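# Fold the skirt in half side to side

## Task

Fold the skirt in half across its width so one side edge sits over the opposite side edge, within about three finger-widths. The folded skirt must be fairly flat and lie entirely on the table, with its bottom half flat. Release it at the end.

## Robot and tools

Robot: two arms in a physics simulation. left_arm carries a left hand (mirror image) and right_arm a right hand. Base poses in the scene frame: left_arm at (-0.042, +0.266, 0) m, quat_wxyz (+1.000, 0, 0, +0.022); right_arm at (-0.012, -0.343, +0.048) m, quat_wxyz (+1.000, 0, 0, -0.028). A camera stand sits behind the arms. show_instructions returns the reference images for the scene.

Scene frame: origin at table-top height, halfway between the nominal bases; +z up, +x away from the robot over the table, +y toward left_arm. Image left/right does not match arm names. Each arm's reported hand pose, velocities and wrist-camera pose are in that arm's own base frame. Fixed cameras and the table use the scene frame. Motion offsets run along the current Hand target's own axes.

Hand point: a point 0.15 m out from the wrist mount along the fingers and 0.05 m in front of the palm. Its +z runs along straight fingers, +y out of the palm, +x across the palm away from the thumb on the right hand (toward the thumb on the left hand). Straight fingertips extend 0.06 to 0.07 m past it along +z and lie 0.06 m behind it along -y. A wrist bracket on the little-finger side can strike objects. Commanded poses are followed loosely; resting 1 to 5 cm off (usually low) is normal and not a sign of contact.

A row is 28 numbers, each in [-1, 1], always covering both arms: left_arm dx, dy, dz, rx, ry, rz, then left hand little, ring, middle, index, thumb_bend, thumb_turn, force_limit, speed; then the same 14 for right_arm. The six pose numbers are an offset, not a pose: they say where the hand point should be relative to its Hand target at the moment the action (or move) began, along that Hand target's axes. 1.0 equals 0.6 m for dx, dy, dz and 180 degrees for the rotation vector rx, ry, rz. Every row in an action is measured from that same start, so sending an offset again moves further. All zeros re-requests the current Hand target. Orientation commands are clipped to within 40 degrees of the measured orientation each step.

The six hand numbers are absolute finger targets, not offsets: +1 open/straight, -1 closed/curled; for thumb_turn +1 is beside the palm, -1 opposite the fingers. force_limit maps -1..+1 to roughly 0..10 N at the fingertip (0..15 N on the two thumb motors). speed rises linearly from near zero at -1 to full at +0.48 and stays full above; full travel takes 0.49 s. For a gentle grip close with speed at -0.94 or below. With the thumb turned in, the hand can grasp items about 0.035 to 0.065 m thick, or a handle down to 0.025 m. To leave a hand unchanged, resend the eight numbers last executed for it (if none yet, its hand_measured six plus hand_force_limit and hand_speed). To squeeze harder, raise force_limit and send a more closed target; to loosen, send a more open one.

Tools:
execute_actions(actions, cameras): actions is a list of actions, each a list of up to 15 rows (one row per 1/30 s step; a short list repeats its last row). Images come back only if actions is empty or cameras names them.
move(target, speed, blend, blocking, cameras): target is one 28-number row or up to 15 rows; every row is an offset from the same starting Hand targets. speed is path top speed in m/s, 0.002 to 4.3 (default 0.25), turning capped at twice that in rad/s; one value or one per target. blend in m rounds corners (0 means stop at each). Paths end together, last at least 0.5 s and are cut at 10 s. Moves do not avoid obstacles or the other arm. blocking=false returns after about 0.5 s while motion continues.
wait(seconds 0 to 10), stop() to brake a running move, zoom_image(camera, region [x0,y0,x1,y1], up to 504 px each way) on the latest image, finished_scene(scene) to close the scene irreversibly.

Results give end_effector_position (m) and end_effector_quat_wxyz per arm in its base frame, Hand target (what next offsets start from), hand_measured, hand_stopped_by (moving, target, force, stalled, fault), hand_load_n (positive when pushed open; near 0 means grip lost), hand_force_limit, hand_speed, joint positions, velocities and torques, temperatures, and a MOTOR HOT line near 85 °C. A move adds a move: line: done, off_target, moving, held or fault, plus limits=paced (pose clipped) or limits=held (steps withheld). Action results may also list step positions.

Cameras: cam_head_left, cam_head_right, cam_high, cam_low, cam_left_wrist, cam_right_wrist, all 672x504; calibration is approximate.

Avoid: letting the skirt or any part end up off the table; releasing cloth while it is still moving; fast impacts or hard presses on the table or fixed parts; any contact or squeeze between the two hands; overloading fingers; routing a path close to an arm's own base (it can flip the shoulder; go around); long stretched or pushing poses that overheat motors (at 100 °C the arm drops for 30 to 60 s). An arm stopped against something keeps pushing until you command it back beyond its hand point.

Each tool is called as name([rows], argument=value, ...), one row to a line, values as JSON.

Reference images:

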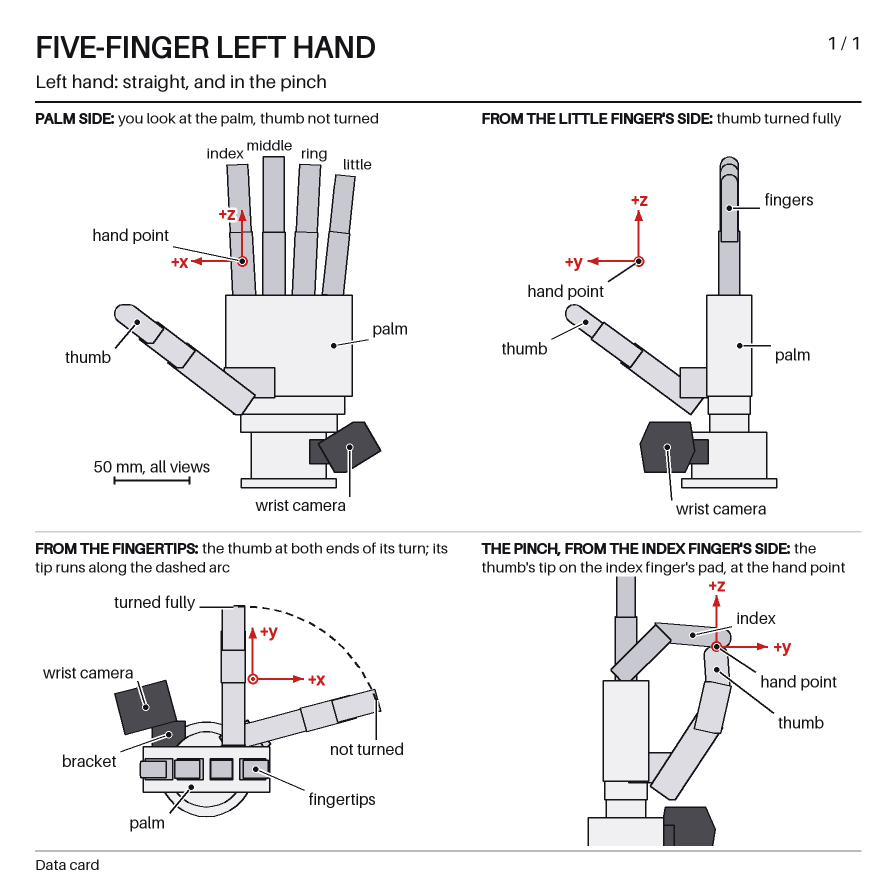

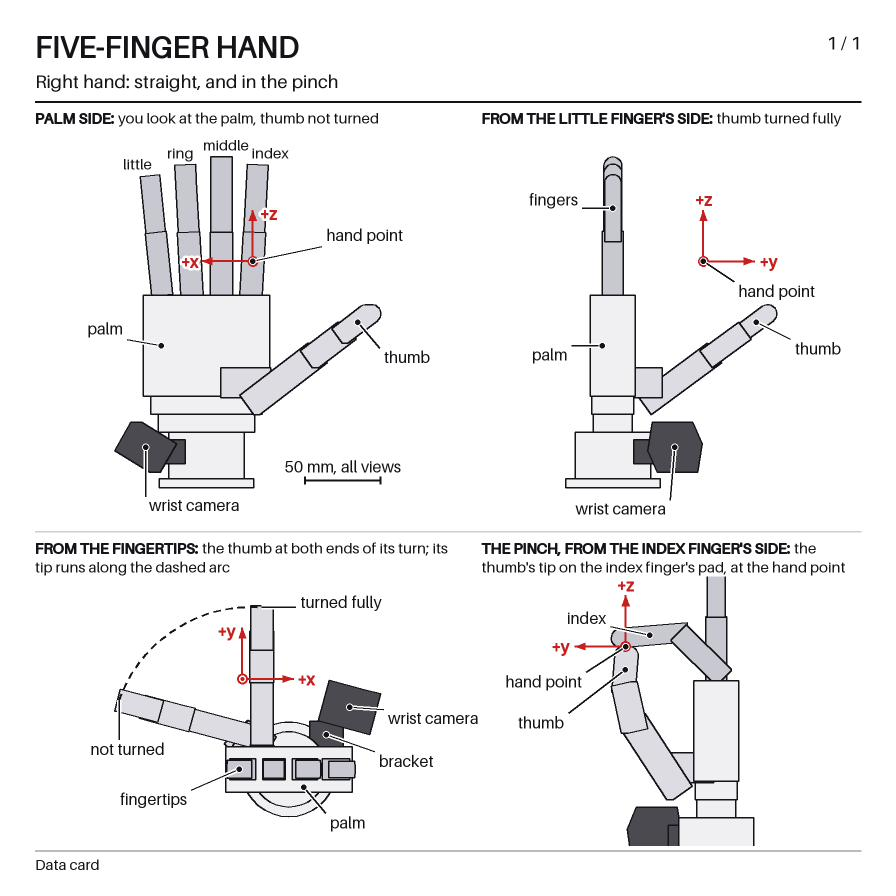

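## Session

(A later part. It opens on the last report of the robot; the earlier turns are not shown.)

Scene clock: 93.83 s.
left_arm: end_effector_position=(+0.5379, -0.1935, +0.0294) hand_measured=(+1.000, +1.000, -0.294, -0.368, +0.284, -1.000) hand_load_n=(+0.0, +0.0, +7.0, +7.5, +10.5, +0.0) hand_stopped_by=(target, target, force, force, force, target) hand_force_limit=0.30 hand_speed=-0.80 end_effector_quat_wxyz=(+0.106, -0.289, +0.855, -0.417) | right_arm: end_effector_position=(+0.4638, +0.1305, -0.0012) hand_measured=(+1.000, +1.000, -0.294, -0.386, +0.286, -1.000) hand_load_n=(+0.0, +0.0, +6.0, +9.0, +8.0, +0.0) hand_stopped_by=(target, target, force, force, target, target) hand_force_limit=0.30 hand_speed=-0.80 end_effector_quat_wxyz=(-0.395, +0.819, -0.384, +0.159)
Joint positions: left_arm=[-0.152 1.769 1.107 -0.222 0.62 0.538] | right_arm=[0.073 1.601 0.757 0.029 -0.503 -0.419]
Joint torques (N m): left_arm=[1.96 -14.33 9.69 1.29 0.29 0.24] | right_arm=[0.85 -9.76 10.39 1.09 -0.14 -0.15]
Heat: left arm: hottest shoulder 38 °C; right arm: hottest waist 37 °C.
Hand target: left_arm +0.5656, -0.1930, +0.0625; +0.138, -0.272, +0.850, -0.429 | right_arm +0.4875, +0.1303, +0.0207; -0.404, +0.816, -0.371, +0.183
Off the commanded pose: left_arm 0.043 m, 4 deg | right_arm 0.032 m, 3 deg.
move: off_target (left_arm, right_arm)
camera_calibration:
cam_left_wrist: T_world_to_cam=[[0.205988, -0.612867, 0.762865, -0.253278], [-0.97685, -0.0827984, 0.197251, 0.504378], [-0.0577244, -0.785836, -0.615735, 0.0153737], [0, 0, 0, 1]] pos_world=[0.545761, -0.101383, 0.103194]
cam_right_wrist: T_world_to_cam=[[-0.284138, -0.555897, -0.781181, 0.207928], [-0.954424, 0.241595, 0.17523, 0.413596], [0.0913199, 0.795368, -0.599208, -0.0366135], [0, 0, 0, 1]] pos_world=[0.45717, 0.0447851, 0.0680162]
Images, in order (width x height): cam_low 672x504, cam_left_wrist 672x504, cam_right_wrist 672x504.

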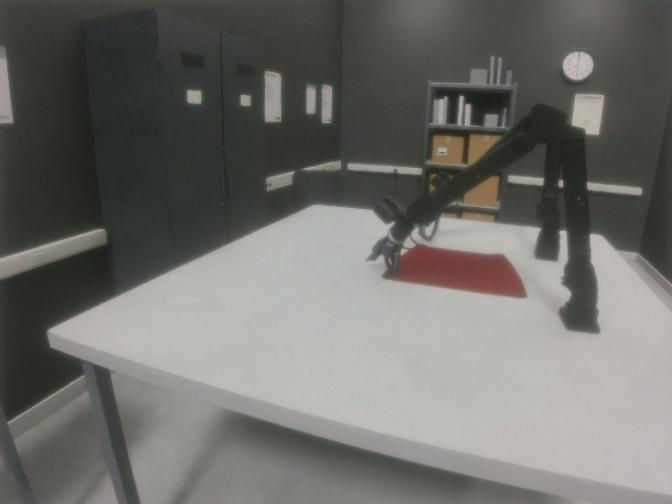

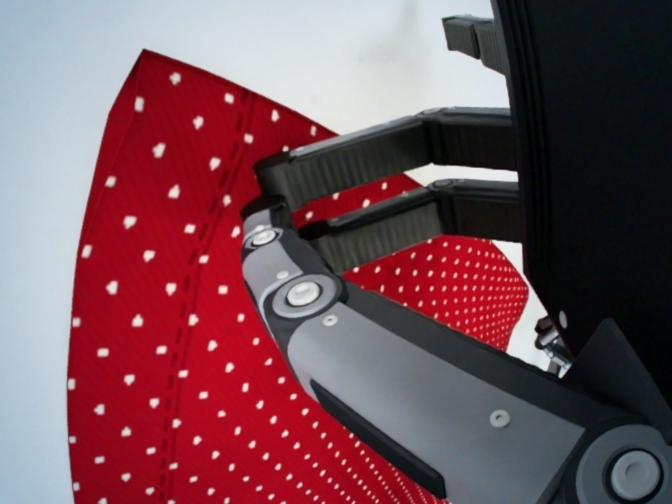

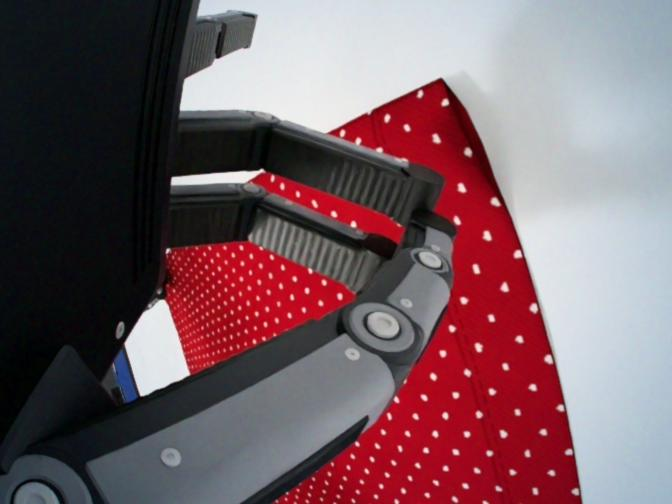

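move([
  [0,-0.0133,-0.01,0,0,0,1,1,0.1,0.1,0.55,-1,0,0.2,0,-0.0133,-0.01,0,0,0,1,1,0.1,0.1,0.55,-1,0,0.2],
  [0.0242,0.0568,-0.0353,0.033,-0.0222,-0.0167,1,1,0.1,0.1,0.55,-1,0,0.2,-0.0424,0.0331,0.0079,0.033,-0.0222,-0.0167,1,1,0.1,0.1,0.55,-1,0,0.2],
], speed=0.12, cameras=["cam_left_wrist","cam_right_wrist"])

Scene clock: 96.67 s.
left_arm: end_effector_position=(+0.5290, -0.1743, +0.0361) hand_measured=(+1.000, +1.000, +0.100, +0.100, +0.550, -1.000) hand_load_n=(+0.0, +0.0, +0.0, +0.0, +0.0, +0.0) hand_stopped_by=(target, target, target, target, target, target) hand_force_limit=0.00 hand_speed=0.20 end_effector_quat_wxyz=(+0.158, -0.300, +0.822, -0.458) | right_arm: end_effector_position=(+0.4638, +0.1468, +0.0055) hand_measured=(+1.000, +1.000, +0.100, +0.100, +0.550, -1.000) hand_load_n=(+0.0, +0.0, +0.0, +0.0, +0.0, +0.0) hand_stopped_by=(target, target, target, target, target, target) hand_force_limit=0.00 hand_speed=0.20 end_effector_quat_wxyz=(-0.453, +0.809, -0.328, +0.180)
Joint positions: left_arm=[-0.107 1.696 0.95 0.024 0.64 0.466] | right_arm=[0.073 1.605 0.698 0.214 -0.608 -0.435]
Joint torques (N m): left_arm=[2.14 -12.98 4.85 2.62 0.36 -0.05] | right_arm=[0.67 -7.82 5.86 2.19 -0.36 -0.14]
Heat: left arm: hottest shoulder 38 °C; right arm: hottest waist 37 °C.
Hand target: left_arm +0.5321, -0.1712, +0.0477; +0.170, -0.302, +0.814, -0.466 | right_arm +0.4646, +0.1440, +0.0022; -0.454, +0.809, -0.325, +0.184
Off the commanded pose: left_arm 0.012 m, 2 deg | right_arm 0.005 m, 1 deg.
move: off_target (left_arm)
camera_calibration:
cam_left_wrist: T_world_to_cam=[[0.159196, -0.543636, 0.824085, -0.210242], [-0.985001, -0.143743, 0.0954564, 0.493322], [0.066563, -0.82692, -0.558365, -0.0409675], [0, 0, 0, 1]] pos_world=[0.522119, -0.0772602, 0.103291]
cam_right_wrist: T_world_to_cam=[[-0.135508, -0.515673, -0.846002, 0.147651], [-0.986541, 0.149092, 0.0671407, 0.437608], [0.0915093, 0.843714, -0.528936, -0.0532484], [0, 0, 0, 1]] pos_world=[0.456599, 0.0558221, 0.0673665]
Images, in order (width x height): cam_left_wrist 672x504, cam_right_wrist 672x504.

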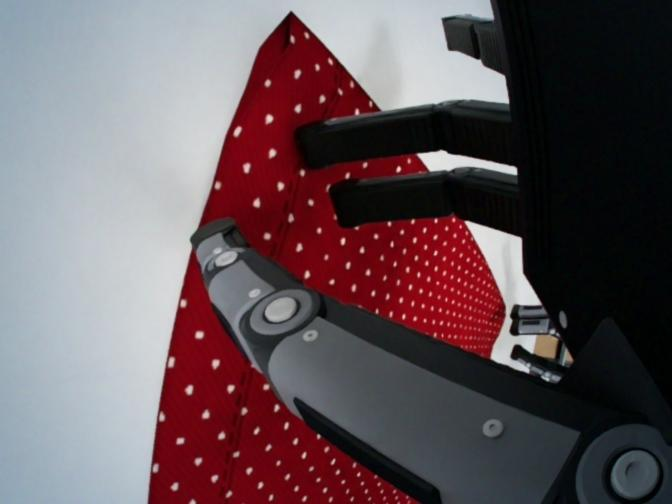

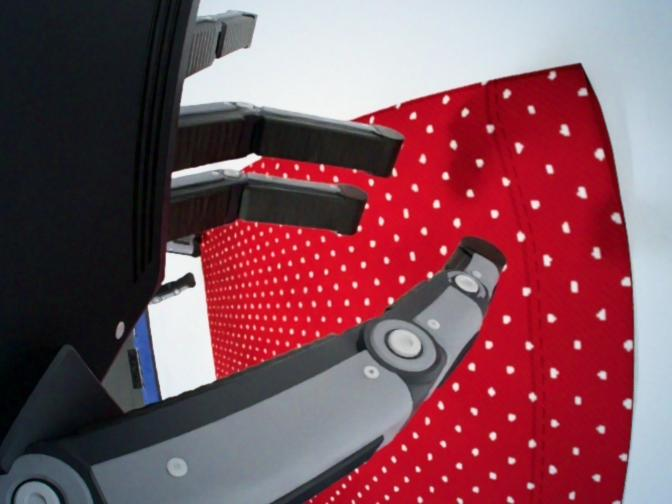

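move(target=[-0.0137,-0.0347,0.0442,0,0.0238,0.0143,1,1,0.1,0.1,0.55,-1,0,0.2,0.0137,0.0045,-0.017,0,0.0238,0.0143,1,1,0.1,0.1,0.55,-1,0,0.2], speed=0.12, cameras=["cam_left_wrist","cam_right_wrist","cam_low"])

zoom_image(camera="cam_low", region=[330, 200, 470, 300])

Scene clock: 98.17 s.
left_arm: end_effector_position=(+0.5405, -0.1834, +0.0384) hand_measured=(+1.000, +1.000, +0.100, +0.100, +0.550, -1.000) hand_load_n=(+0.0, +0.0, +0.0, +0.0, +0.0, +0.0) hand_stopped_by=(target, target, target, target, target, target) hand_force_limit=0.00 hand_speed=0.20 end_effector_quat_wxyz=(+0.137, -0.284, +0.826, -0.467) | right_arm: end_effector_position=(+0.4604, +0.1343, -0.0019) hand_measured=(+1.000, +1.000, +0.100, +0.100, +0.550, -1.000) hand_load_n=(+0.0, +0.0, +0.0, +0.0, +0.0, +0.0) hand_stopped_by=(target, target, target, target, target, target) hand_force_limit=0.00 hand_speed=0.20 end_effector_quat_wxyz=(-0.440, +0.801, -0.357, +0.194)
Joint positions: left_arm=[-0.11 1.738 1.018 -0.03 0.689 0.488] | right_arm=[0.061 1.598 0.664 0.25 -0.556 -0.403]
Joint torques (N m): left_arm=[0.56 -11.4 9.25 1.36 0.42 0.23] | right_arm=[0.44 -9.35 5.6 2.22 -0.13 0.03]
Heat: left arm: hottest shoulder 38 °C; right arm: hottest waist 37 °C.
Hand target: left_arm +0.5601, -0.1911, +0.0521; +0.150, -0.266, +0.826, -0.473 | right_arm +0.4634, +0.1310, +0.0051; -0.445, +0.794, -0.360, +0.204
Off the commanded pose: left_arm 0.025 m, 3 deg | right_arm 0.008 m, 1 deg.
move: off_target (left_arm)
camera_calibration:
cam_left_wrist: T_world_to_cam=[[0.145401, -0.536101, 0.831537, -0.210382], [-0.989249, -0.0920957, 0.113603, 0.514259], [0.0156782, -0.839115, -0.543728, -0.0232553], [0, 0, 0, 1]] pos_world=[0.539685, -0.0849388, 0.103874]
cam_right_wrist: T_world_to_cam=[[-0.177997, -0.515931, -0.837934, 0.154141], [-0.973296, 0.217741, 0.072684, 0.421282], [0.144953, 0.828495, -0.540911, -0.068851], [0, 0, 0, 1]] pos_world=[0.447449, 0.0448382, 0.0612972]
Images, in order (width x height): cam_low 672x504, cam_left_wrist 672x504, cam_right_wrist 672x504.

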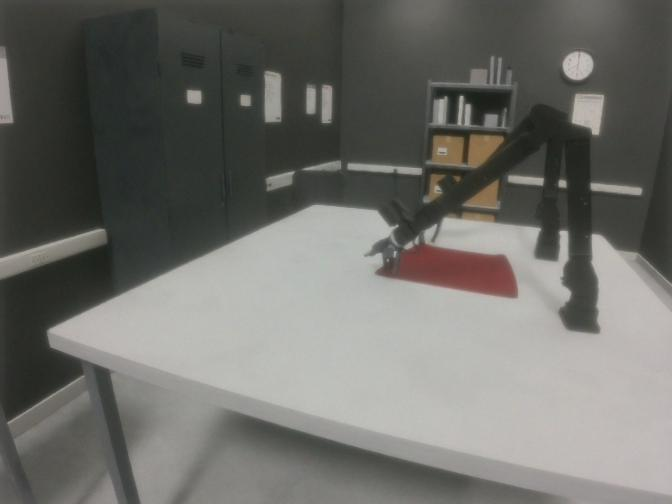

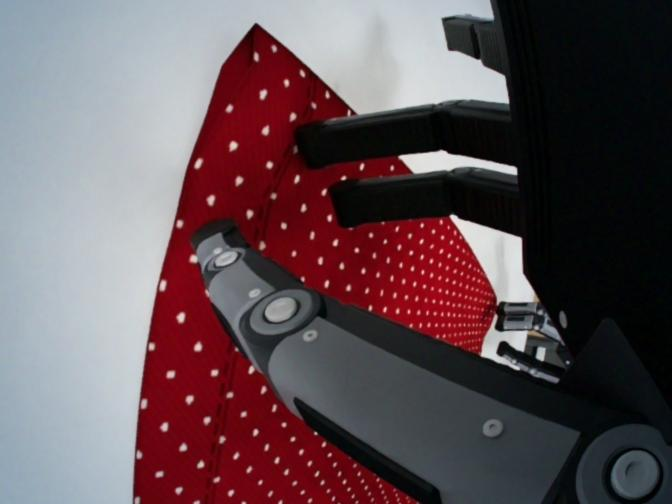

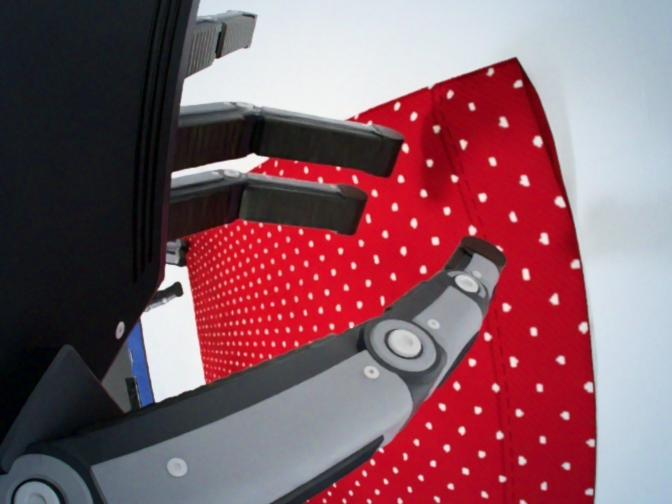

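Scaled by 3.600.

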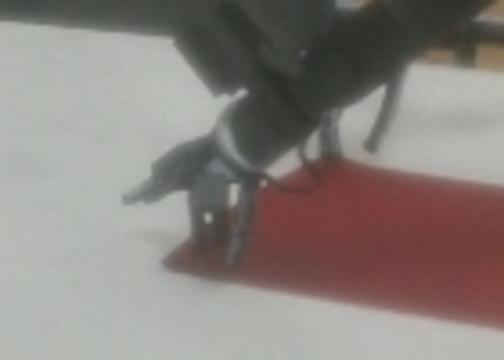

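move(target=[-0.008,0.0595,0.0497,0,0,0,1,1,0.1,0.1,0.55,-1,0,0.2,0,0.0584,0.0354,0,0,0,1,1,0.1,0.1,0.55,-1,0,0.2], speed=0.08, cameras=["cam_left_wrist","cam_right_wrist"])

execute_actions([
  [[0,0.0,0.0,0,0,0,1,1,0.0,0.0,0.47,-1,0.3,-0.8,0,0.0,0.0,0,0,0,1,1,0.0,0.0,0.47,-1,0.3,-0.8]],
  [[0,0.001,0.001,0,0,0,1,1,-0.08,-0.08,0.4,-1,0.3,-0.8,0,0.001,0.001,0,0,0,1,1,-0.08,-0.08,0.4,-1,0.3,-0.8]],
  [[0,0.002,0.001,-0.012,0,0,1,1,-0.15,-0.15,0.38,-1,0.3,-0.8,0,0.002,0.001,-0.012,0,0,1,1,-0.15,-0.15,0.38,-1,0.3,-0.8]],
], cameras=["cam_left_wrist","cam_right_wrist","cam_low"])

zoom_image(camera="cam_low", region=[330, 200, 470, 300])

Scene clock: 99.70 s.
left_arm: end_effector_position=(+0.5609, -0.1906, +0.0280) hand_measured=(+1.000, +1.000, +0.100, +0.100, +0.550, -1.000) hand_load_n=(+0.0, +0.0, -2.0, +0.0, +0.0, +0.0) hand_stopped_by=(target, target, target, target, target, target) hand_force_limit=0.00 hand_speed=0.20 end_effector_quat_wxyz=(+0.155, -0.265, +0.820, -0.483) | right_arm: end_effector_position=(+0.4702, +0.1349, -0.0209) hand_measured=(+1.000, +1.000, +0.100, +0.100, +0.550, -1.000) hand_load_n=(+0.0, +0.0, -1.0, +0.0, +0.0, +0.0) hand_stopped_by=(target, target, target, target, target, target) hand_force_limit=0.00 hand_speed=0.20 end_effector_quat_wxyz=(-0.452, +0.793, -0.347, +0.214)
Joint positions: left_arm=[-0.114 1.796 1.039 0.066 0.703 0.489] | right_arm=[0.06 1.676 0.647 0.401 -0.558 -0.398]
Joint torques (N m): left_arm=[0.62 -9 7.17 1.96 -0.19 0.22] | right_arm=[0.44 -6.48 4.71 1.84 -0.05 0]
Heat: left arm: hottest shoulder 38 °C; right arm: hottest waist 37 °C.
Hand target: left_arm +0.5682, -0.1947, +0.0062; +0.150, -0.266, +0.826, -0.473 | right_arm +0.4636, +0.1308, -0.0357; -0.445, +0.794, -0.359, +0.204
Off the commanded pose: left_arm 0.023 m, 1 deg | right_arm 0.017 m, 2 deg.
move: off_target (left_arm, right_arm)
camera_calibration:
cam_left_wrist: T_world_to_cam=[[0.0885932, -0.525046, 0.84645, -0.175021], [-0.995517, -0.0749226, 0.0577214, 0.543347], [0.0331119, -0.84777, -0.52933, -0.0471158], [0, 0, 0, 1]] pos_world=[0.557977, -0.0911282, 0.0918437]
cam_right_wrist: T_world_to_cam=[[-0.134773, -0.508976, -0.850165, 0.118765], [-0.975227, 0.22002, 0.0228773, 0.431686], [0.175409, 0.832187, -0.526019, -0.0955022], [0, 0, 0, 1]] pos_world=[0.453751, 0.0449447, 0.0408583]
Images, in order (width x height): cam_left_wrist 672x504, cam_right_wrist 672x504.

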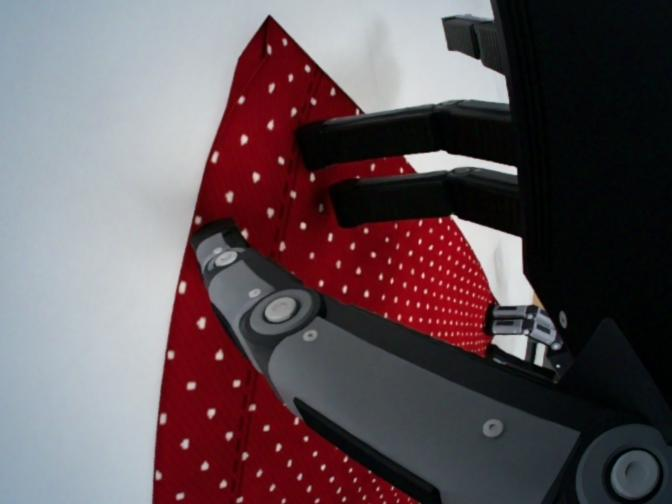

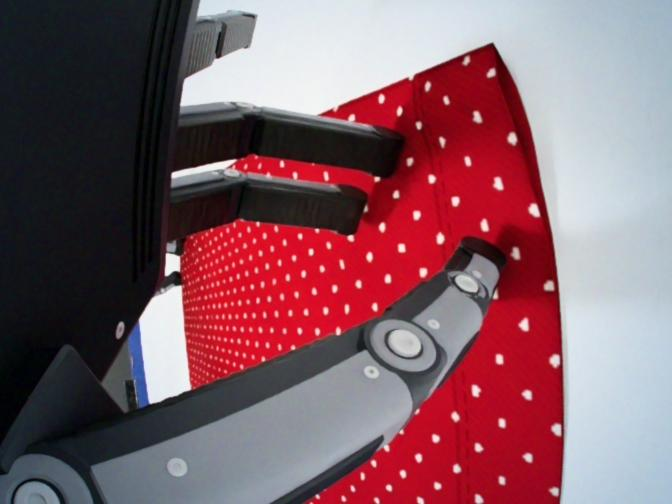

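Scene clock: 101.40 s.
left_arm: end_effector_position=(+0.5646, -0.1995, +0.0259) hand_measured=(+1.000, +1.000, -0.150, -0.150, +0.380, -1.000) hand_load_n=(+0.0, +0.0, +0.0, +0.0, +0.0, +0.0) hand_stopped_by=(target, target, target, target, target, target) hand_force_limit=0.30 hand_speed=-0.80 end_effector_quat_wxyz=(+0.152, -0.263, +0.826, -0.475) | right_arm: end_effector_position=(+0.4692, +0.1350, -0.0246) hand_measured=(+1.000, +1.000, -0.150, -0.150, +0.380, -1.000) hand_load_n=(-0.5, +0.0, +0.5, +0.0, +0.0, +0.0) hand_stopped_by=(target, target, target, target, target, target) hand_force_limit=0.30 hand_speed=-0.80 end_effector_quat_wxyz=(-0.446, +0.796, -0.353, +0.208)
Joint positions: left_arm=[-0.135 1.809 1.065 0.04 0.682 0.494] | right_arm=[0.063 1.681 0.654 0.378 -0.549 -0.396]
Joint torques (N m): left_arm=[1.61 -9.93 6.99 0.8 -0.32 0.34] | right_arm=[0.91 -7.18 5.71 0.35 0.5 -0.14]
Heat: left arm: hottest shoulder 38 °C; right arm: hottest waist 37 °C.
Hand target: left_arm +0.5683, -0.1947, +0.0041; +0.145, -0.268, +0.835, -0.458 | right_arm +0.4636, +0.1309, -0.0379; -0.430, +0.803, -0.363, +0.197
Off the commanded pose: left_arm 0.023 m, 2 deg | right_arm 0.015 m, 3 deg.
Step readings (end_effector_position of left_arm | right_arm):
0: (+0.5609, -0.1906, +0.0280) | (+0.4702, +0.1349, -0.0209)
1: (+0.5609, -0.1906, +0.0280) | (+0.4702, +0.1349, -0.0209)
2: (+0.5609, -0.1906, +0.0280) | (+0.4702, +0.1349, -0.0209)
4: (+0.5618, -0.1909, +0.0282) | (+0.4703, +0.1349, -0.0210)
8: (+0.5646, -0.1942, +0.0278) | (+0.4705, +0.1349, -0.0216)
15: (+0.5647, -0.1946, +0.0277) | (+0.4706, +0.1349, -0.0214)
16: (+0.5647, -0.1946, +0.0277) | (+0.4706, +0.1349, -0.0214)
17: (+0.5647, -0.1946, +0.0277) | (+0.4706, +0.1349, -0.0216)
19: (+0.5646, -0.1948, +0.0275) | (+0.4705, +0.1349, -0.0219)
23: (+0.5640, -0.1965, +0.0267) | (+0.4703, +0.1353, -0.0226)
30: (+0.5640, -0.1965, +0.0267) | (+0.4703, +0.1353, -0.0225)
31: (+0.5640, -0.1964, +0.0267) | (+0.4703, +0.1353, -0.0225)
32: (+0.5645, -0.1963, +0.0269) | (+0.4703, +0.1352, -0.0226)
34: (+0.5647, -0.1969, +0.0265) | (+0.4694, +0.1347, -0.0238)
38: (+0.5646, -0.1997, +0.0257) | (+0.4690, +0.1350, -0.0247)
45: (+0.5645, -0.1995, +0.0259) | (+0.4692, +0.1350, -0.0246)
camera_calibration:
cam_left_wrist: T_world_to_cam=[[0.0919235, -0.540556, 0.836271, -0.182977], [-0.995502, -0.0692444, 0.0646675, 0.547332], [0.0229507, -0.838453, -0.54449, -0.0478563], [0, 0, 0, 1]] pos_world=[0.562788, -0.101135, 0.0915662]
cam_right_wrist: T_world_to_cam=[[-0.1557, -0.512685, -0.844341, 0.125905], [-0.973413, 0.225006, 0.0428776, 0.429727], [0.167999, 0.828569, -0.534088, -0.0936131], [0, 0, 0, 1]] pos_world=[0.453633, 0.0454234, 0.0378836]
Images, in order (width x height): cam_low 672x504, cam_left_wrist 672x504, cam_right_wrist 672x504.

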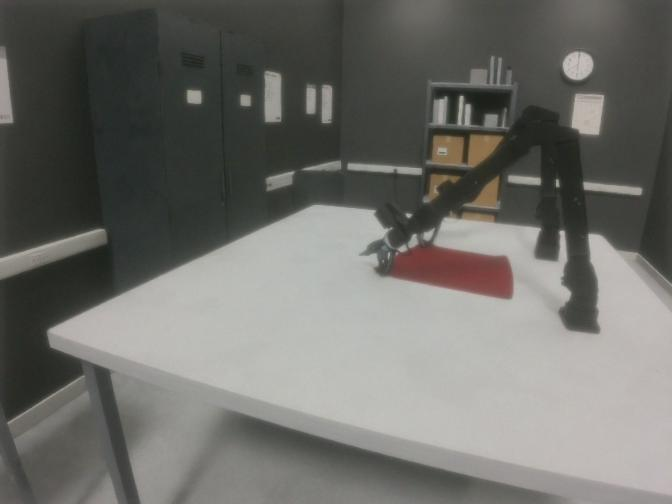

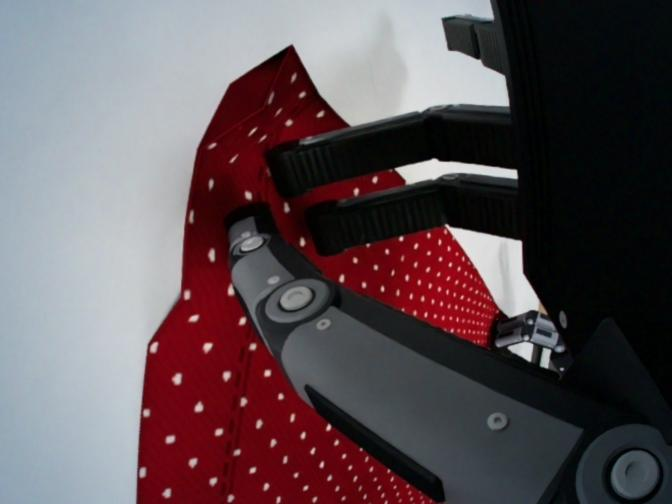

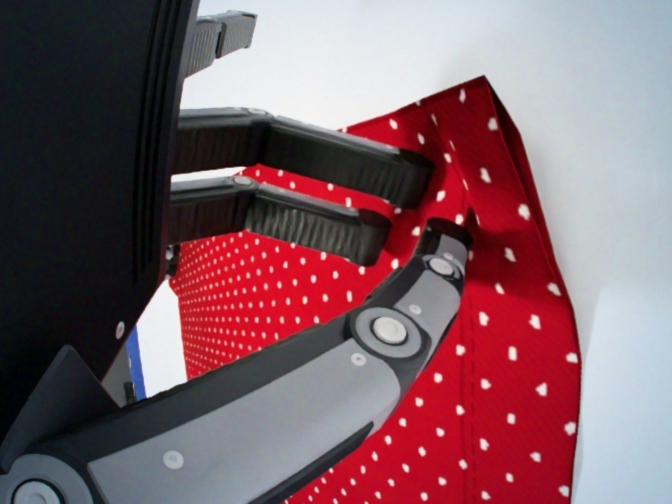

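Scaled by 3.600.

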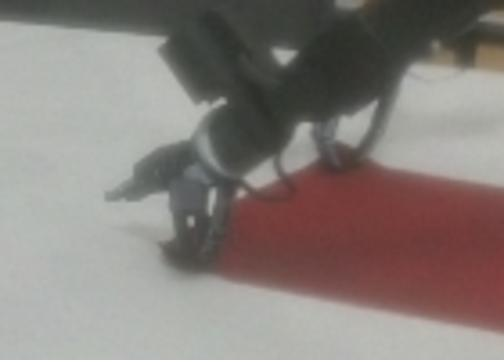

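zoom_image(camera="cam_left_wrist", region=[180, 40, 400, 280])

zoom_image(camera="cam_right_wrist", region=[340, 70, 560, 290])

Scaled by 2.100 from the camera's 672x504 image, which has a finer 960x720 frame.

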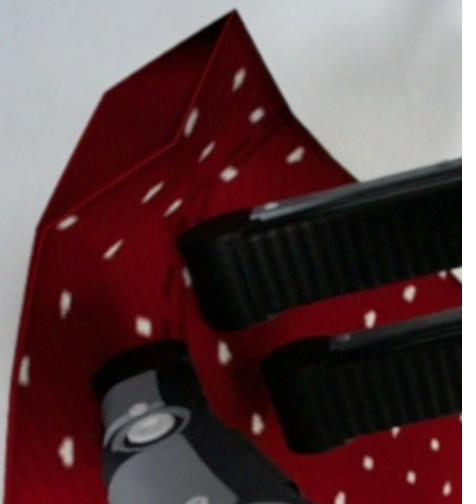

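Scaled by 2.291 from the camera's 672x504 image, which has a finer 960x720 frame.

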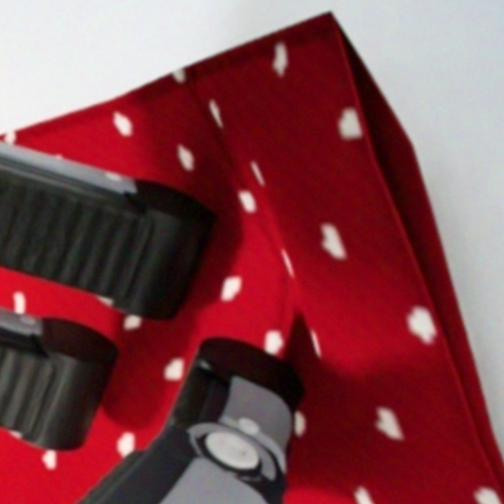

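execute_actions([
  [[0,-0.008,-0.005,-0.008,0,0,1,1,-0.22,-0.22,0.35,-1,0.3,-0.8,0,-0.008,-0.005,-0.008,0,0,1,1,-0.22,-0.22,0.35,-1,0.3,-0.8]],
  [[0,-0.016,-0.011,-0.008,0,0,1,1,-0.3,-0.3,0.3,-1,0.3,-0.8,0,-0.016,-0.011,-0.008,0,0,1,1,-0.3,-0.3,0.3,-1,0.3,-0.8]],
  [[0,-0.012,-0.008,-0.006,0,0,1,1,-0.6,-0.6,0.25,-1,0.4,-0.7,0,-0.012,-0.008,-0.006,0,0,1,1,-0.6,-0.6,0.25,-1,0.4,-0.7]],
  [[0,0,0,0,0,0,1,1,-0.6,-0.6,0.25,-1,0.4,-0.7,0,0,0,0,0,0,1,1,-0.6,-0.6,0.25,-1,0.4,-0.7]],
], cameras=["cam_left_wrist","cam_right_wrist","cam_low"])

zoom_image(camera="cam_left_wrist", region=[180, 40, 400, 280])

zoom_image(camera="cam_right_wrist", region=[340, 70, 560, 290])

Scene clock: 104.03 s.
left_arm: end_effector_position=(+0.5574, -0.1956, +0.0222) hand_measured=(+1.000, +1.000, -0.318, -0.406, +0.296, -1.000) hand_load_n=(+0.0, +0.0, +13.5, +10.5, +16.0, +0.0) hand_stopped_by=(target, target, force, force, force, target) hand_force_limit=0.40 hand_speed=-0.70 end_effector_quat_wxyz=(+0.124, -0.282, +0.848, -0.432) | right_arm: end_effector_position=(+0.4447, +0.1280, -0.0280) hand_measured=(+1.000, +1.000, -0.316, -0.406, +0.286, -1.000) hand_load_n=(+0.0, +0.5, +13.5, +9.0, +13.5, +0.0) hand_stopped_by=(target, target, force, force, force, target) hand_force_limit=0.40 hand_speed=-0.70 end_effector_quat_wxyz=(-0.395, +0.817, -0.384, +0.167)
Joint positions: left_arm=[-0.147 1.809 1.12 -0.139 0.629 0.529] | right_arm=[0.073 1.626 0.673 0.153 -0.494 -0.414]
Joint torques (N m): left_arm=[1.38 -13.04 7.86 0.9 -0.07 0.29] | right_arm=[1.49 -9.11 9.14 1.06 -0.05 -0.16]
Heat: left arm: hottest shoulder 38 °C; right arm: hottest waist 37 °C.
Hand target: left_arm +0.5687, -0.1949, +0.0301; +0.135, -0.273, +0.850, -0.429 | right_arm +0.4640, +0.1314, -0.0120; -0.402, +0.817, -0.370, +0.184
Off the commanded pose: left_arm 0.014 m, 2 deg | right_arm 0.025 m, 3 deg.
Step readings (end_effector_position of left_arm | right_arm):
0: (+0.5646, -0.1995, +0.0259) | (+0.4691, +0.1350, -0.0247)
1: (+0.5647, -0.1994, +0.0259) | (+0.4690, +0.1349, -0.0248)
2: (+0.5646, -0.1994, +0.0259) | (+0.4692, +0.1349, -0.0245)
4: (+0.5643, -0.1997, +0.0257) | (+0.4679, +0.1347, -0.0250)
8: (+0.5616, -0.2019, +0.0243) | (+0.4647, +0.1358, -0.0259)
15: (+0.5616, -0.2019, +0.0246) | (+0.4642, +0.1358, -0.0259)
16: (+0.5616, -0.2018, +0.0246) | (+0.4643, +0.1357, -0.0258)
17: (+0.5616, -0.2015, +0.0246) | (+0.4639, +0.1355, -0.0257)
19: (+0.5607, -0.2009, +0.0238) | (+0.4612, +0.1339, -0.0264)
23: (+0.5587, -0.1996, +0.0225) | (+0.4552, +0.1318, -0.0278)
30: (+0.5584, -0.1990, +0.0224) | (+0.4530, +0.1311, -0.0279)
31: (+0.5584, -0.1989, +0.0224) | (+0.4529, +0.1310, -0.0280)
32: (+0.5583, -0.1987, +0.0225) | (+0.4524, +0.1310, -0.0279)
34: (+0.5580, -0.1977, +0.0221) | (+0.4506, +0.1299, -0.0281)
38: (+0.5576, -0.1962, +0.0221) | (+0.4467, +0.1284, -0.0279)
45: (+0.5574, -0.1957, +0.0222) | (+0.4449, +0.1280, -0.0280)
46: (+0.5573, -0.1957, +0.0222) | (+0.4449, +0.1280, -0.0280)
47: (+0.5573, -0.1957, +0.0222) | (+0.4448, +0.1280, -0.0279)
49: (+0.5573, -0.1956, +0.0221) | (+0.4448, +0.1280, -0.0279)
53: (+0.5572, -0.1956, +0.0221) | (+0.4448, +0.1280, -0.0279)
60: (+0.5574, -0.1956, +0.0222) | (+0.4447, +0.1280, -0.0280)
camera_calibration:
cam_left_wrist: T_world_to_cam=[[0.170765, -0.596969, 0.78388, -0.230977], [-0.984991, -0.083138, 0.151262, 0.530106], [-0.0251287, -0.797945, -0.602206, -0.0104749], [0, 0, 0, 1]] pos_world=[0.561329, -0.102172, 0.0945649]
cam_right_wrist: T_world_to_cam=[[-0.278344, -0.555536, -0.783521, 0.177377], [-0.954602, 0.25013, 0.161772, 0.399327], [0.106112, 0.792979, -0.599938, -0.0552399], [0, 0, 0, 1]] pos_world=[0.436431, 0.0424597, 0.0412379]
Images, in order (width x height): cam_low 672x504, cam_left_wrist 672x504, cam_right_wrist 672x504.

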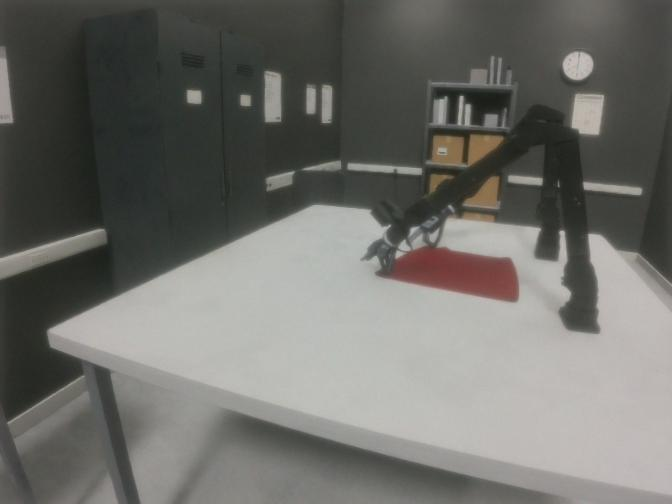

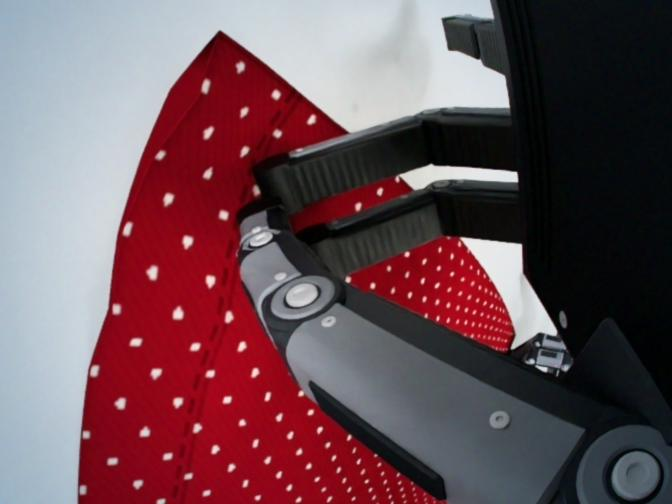

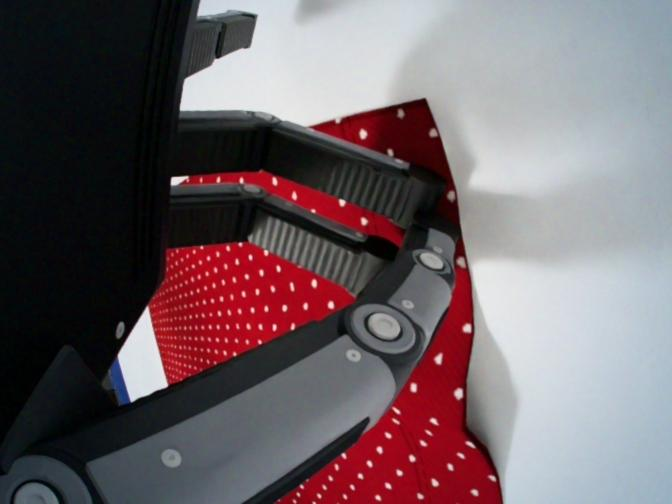

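Scaled by 2.100 from the camera's 672x504 image, which has a finer 960x720 frame.

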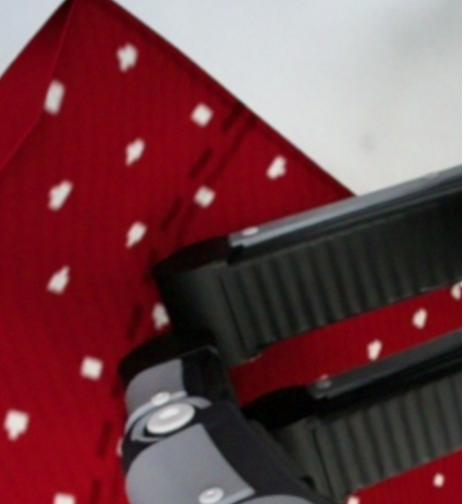

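Scaled by 2.291 from the camera's 672x504 image, which has a finer 960x720 frame.

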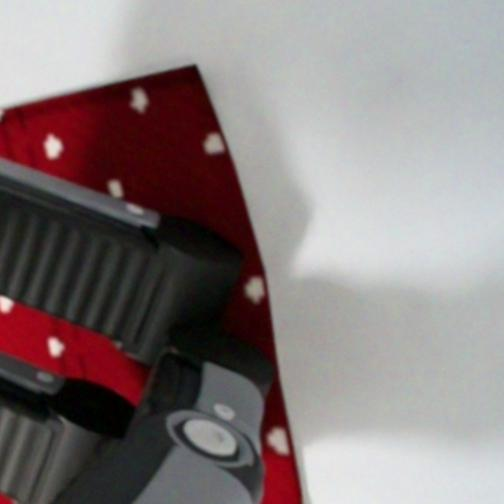

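move(target=[0,-0.0674,-0.049,0,0,0,1,1,-0.6,-0.6,0.25,-1,0.4,-0.7,0,-0.0674,-0.049,0,0,0,1,1,-0.6,-0.6,0.25,-1,0.4,-0.7], speed=0.05, cameras=["cam_left_wrist","cam_right_wrist","cam_low"])

zoom_image(camera="cam_low", region=[330, 200, 470, 300])

Scene clock: 105.77 s.
left_arm: end_effector_position=(+0.5460, -0.1919, +0.0497) hand_measured=(+1.000, +1.000, -0.318, -0.406, +0.296, -1.000) hand_load_n=(+0.0, +0.0, +13.5, +10.5, +16.0, -0.5) hand_stopped_by=(target, target, force, force, force, target) hand_force_limit=0.40 hand_speed=-0.70 end_effector_quat_wxyz=(+0.108, -0.292, +0.853, -0.418) | right_arm: end_effector_position=(+0.4428, +0.1283, +0.0162) hand_measured=(+1.000, +1.000, -0.316, -0.406, +0.286, -1.000) hand_load_n=(+0.0, +0.0, +13.5, +9.0, +13.5, +0.0) hand_stopped_by=(target, target, force, force, force, target) hand_force_limit=0.40 hand_speed=-0.70 end_effector_quat_wxyz=(-0.392, +0.819, -0.386, +0.163)
Joint positions: left_arm=[-0.147 1.751 1.146 -0.275 0.619 0.535] | right_arm=[0.075 1.508 0.71 -0.013 -0.491 -0.414]
Joint torques (N m): left_arm=[1.32 -14.1 9.68 1.25 0.29 0.23] | right_arm=[1.49 -8.82 10.73 1.16 -0.13 -0.14]
Heat: left arm: hottest shoulder 38 °C; right arm: hottest waist 37 °C.
Hand target: left_arm +0.5690, -0.1952, +0.0800; +0.135, -0.273, +0.850, -0.429 | right_arm +0.4648, +0.1324, +0.0379; -0.402, +0.817, -0.370, +0.184
Off the commanded pose: left_arm 0.038 m, 4 deg | right_arm 0.031 m, 3 deg.
move: off_target (left_arm, right_arm)
camera_calibration:
cam_left_wrist: T_world_to_cam=[[0.209119, -0.61013, 0.764206, -0.270771], [-0.976586, -0.0899554, 0.195417, 0.507023], [-0.0504851, -0.787178, -0.614656, 0.0252962], [0, 0, 0, 1]] pos_world=[0.553052, -0.0996834, 0.123392]
cam_right_wrist: T_world_to_cam=[[-0.28712, -0.558044, -0.778556, 0.21581], [-0.952716, 0.250767, 0.171606, 0.389203], [0.0994724, 0.791014, -0.603658, -0.0255616], [0, 0, 0, 1]] pos_world=[0.435306, 0.043052, 0.0858004]
Images, in order (width x height): cam_low 672x504, cam_left_wrist 672x504, cam_right_wrist 672x504.

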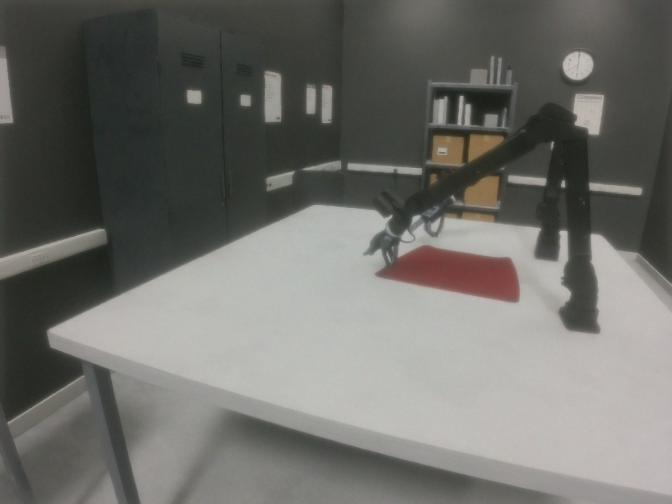

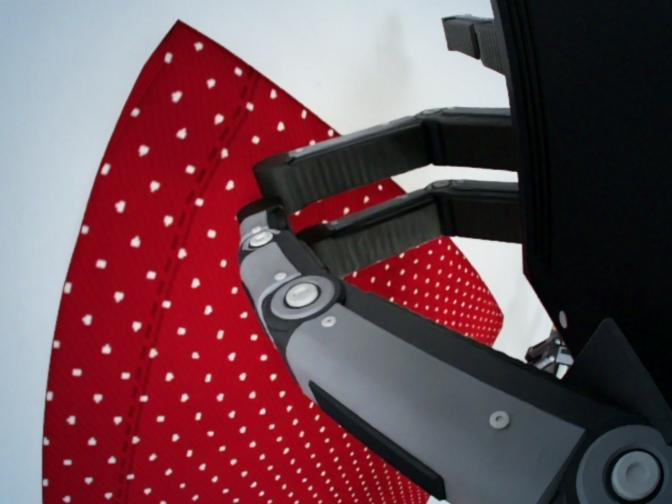

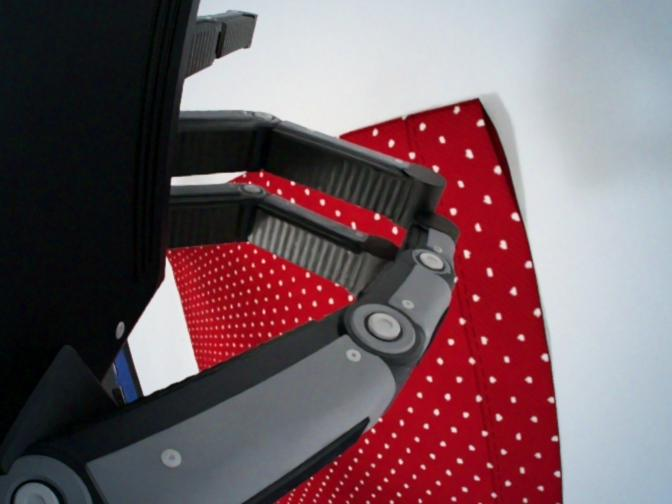

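Scaled by 3.600.

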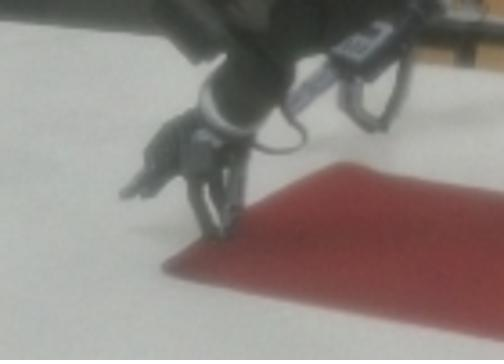

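move([
  [0,-0.0133,-0.01,0,0,0,1,1,0.25,0.25,0.85,-1,0,0.2,0,-0.0133,-0.01,0,0,0,1,1,0.25,0.25,0.85,-1,0,0.2],
  [0.019,0.046,-0.0107,-0.0056,0,0,1,1,0.25,0.25,0.85,-1,0,0.2,-0.0568,0.0333,0.0192,-0.0056,0,0,1,1,0.25,0.25,0.85,-1,0,0.2],
], speed=0.12, cameras=["cam_left_wrist","cam_right_wrist","cam_low"])

zoom_image(camera="cam_low", region=[330, 200, 470, 300])

Scene clock: 109.17 s.
left_arm: end_effector_position=(+0.5421, -0.1898, +0.0515) hand_measured=(+1.000, +1.000, +0.250, +0.250, +0.850, -1.000) hand_load_n=(+0.0, +0.0, +0.0, +0.0, -0.5, +0.0) hand_stopped_by=(target, target, target, target, target, target) hand_force_limit=0.00 hand_speed=0.20 end_effector_quat_wxyz=(+0.113, -0.284, +0.857, -0.416) | right_arm: end_effector_position=(+0.4413, +0.1526, +0.0187) hand_measured=(+1.000, +1.000, +0.250, +0.250, +0.850, -1.000) hand_load_n=(+0.0, +0.0, +0.0, +0.0, +0.0, +0.0) hand_stopped_by=(target, target, target, target, target, target) hand_force_limit=0.00 hand_speed=0.20 end_effector_quat_wxyz=(-0.393, +0.822, -0.369, +0.183)
Joint positions: left_arm=[-0.147 1.736 1.132 -0.275 0.616 0.556] | right_arm=[0.148 1.493 0.688 0.048 -0.432 -0.39]
Joint torques (N m): left_arm=[2.2 -14.15 5.35 2.36 0.29 0.25] | right_arm=[1.55 -6.89 6.45 2.15 -0.08 0.06]
Heat: left arm: hottest shoulder 38 °C; right arm: hottest waist 37 °C.
Hand target: left_arm +0.5472, -0.1842, +0.0618; +0.133, -0.274, +0.854, -0.421 | right_arm +0.4402, +0.1560, +0.0150; -0.395, +0.821, -0.371, +0.181
Off the commanded pose: left_arm 0.013 m, 3 deg | right_arm 0.005 m, 0 deg.
move: off_target (left_arm)
camera_calibration:
cam_left_wrist: T_world_to_cam=[[0.190494, -0.620534, 0.76069, -0.261784], [-0.980393, -0.0804601, 0.179878, 0.507647], [-0.0504151, -0.780041, -0.623695, 0.02963], [0, 0, 0, 1]] pos_world=[0.549056, -0.098488, 0.126302]
cam_right_wrist: T_world_to_cam=[[-0.242736, -0.578355, -0.778836, 0.214413], [-0.963149, 0.239564, 0.122283, 0.388528], [0.115858, 0.779817, -0.615193, -0.0483567], [0, 0, 0, 1]] pos_world=[0.431859, 0.0686389, 0.0897335]
Images, in order (width x height): cam_low 672x504, cam_left_wrist 672x504, cam_right_wrist 672x504.

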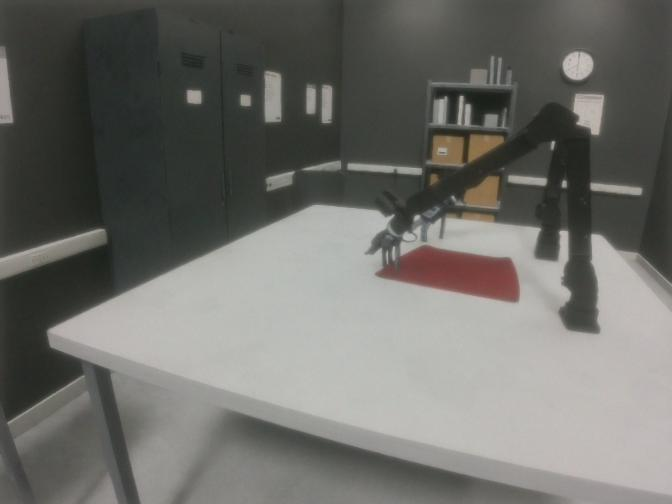

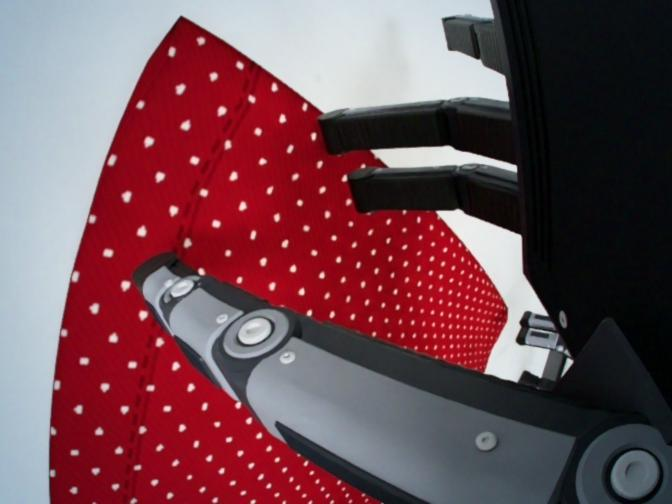

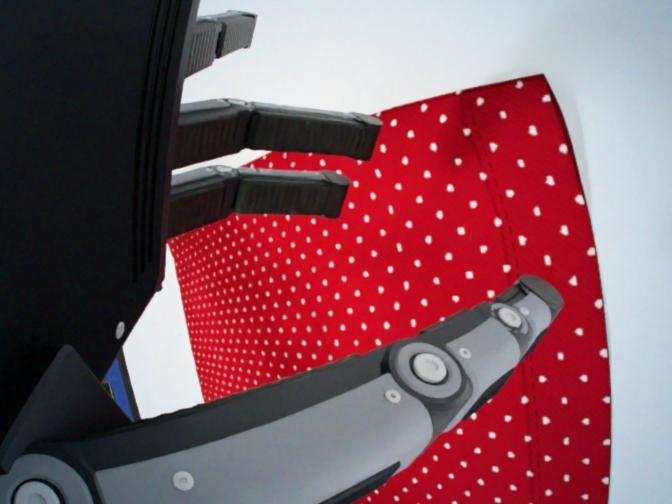

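Scaled by 3.600.

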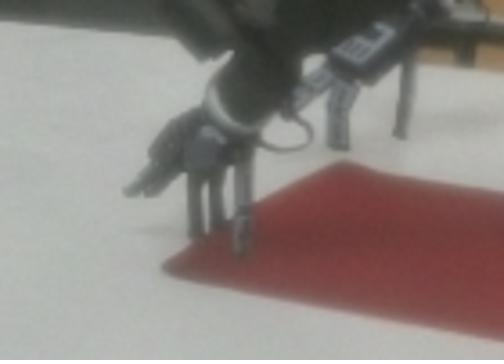

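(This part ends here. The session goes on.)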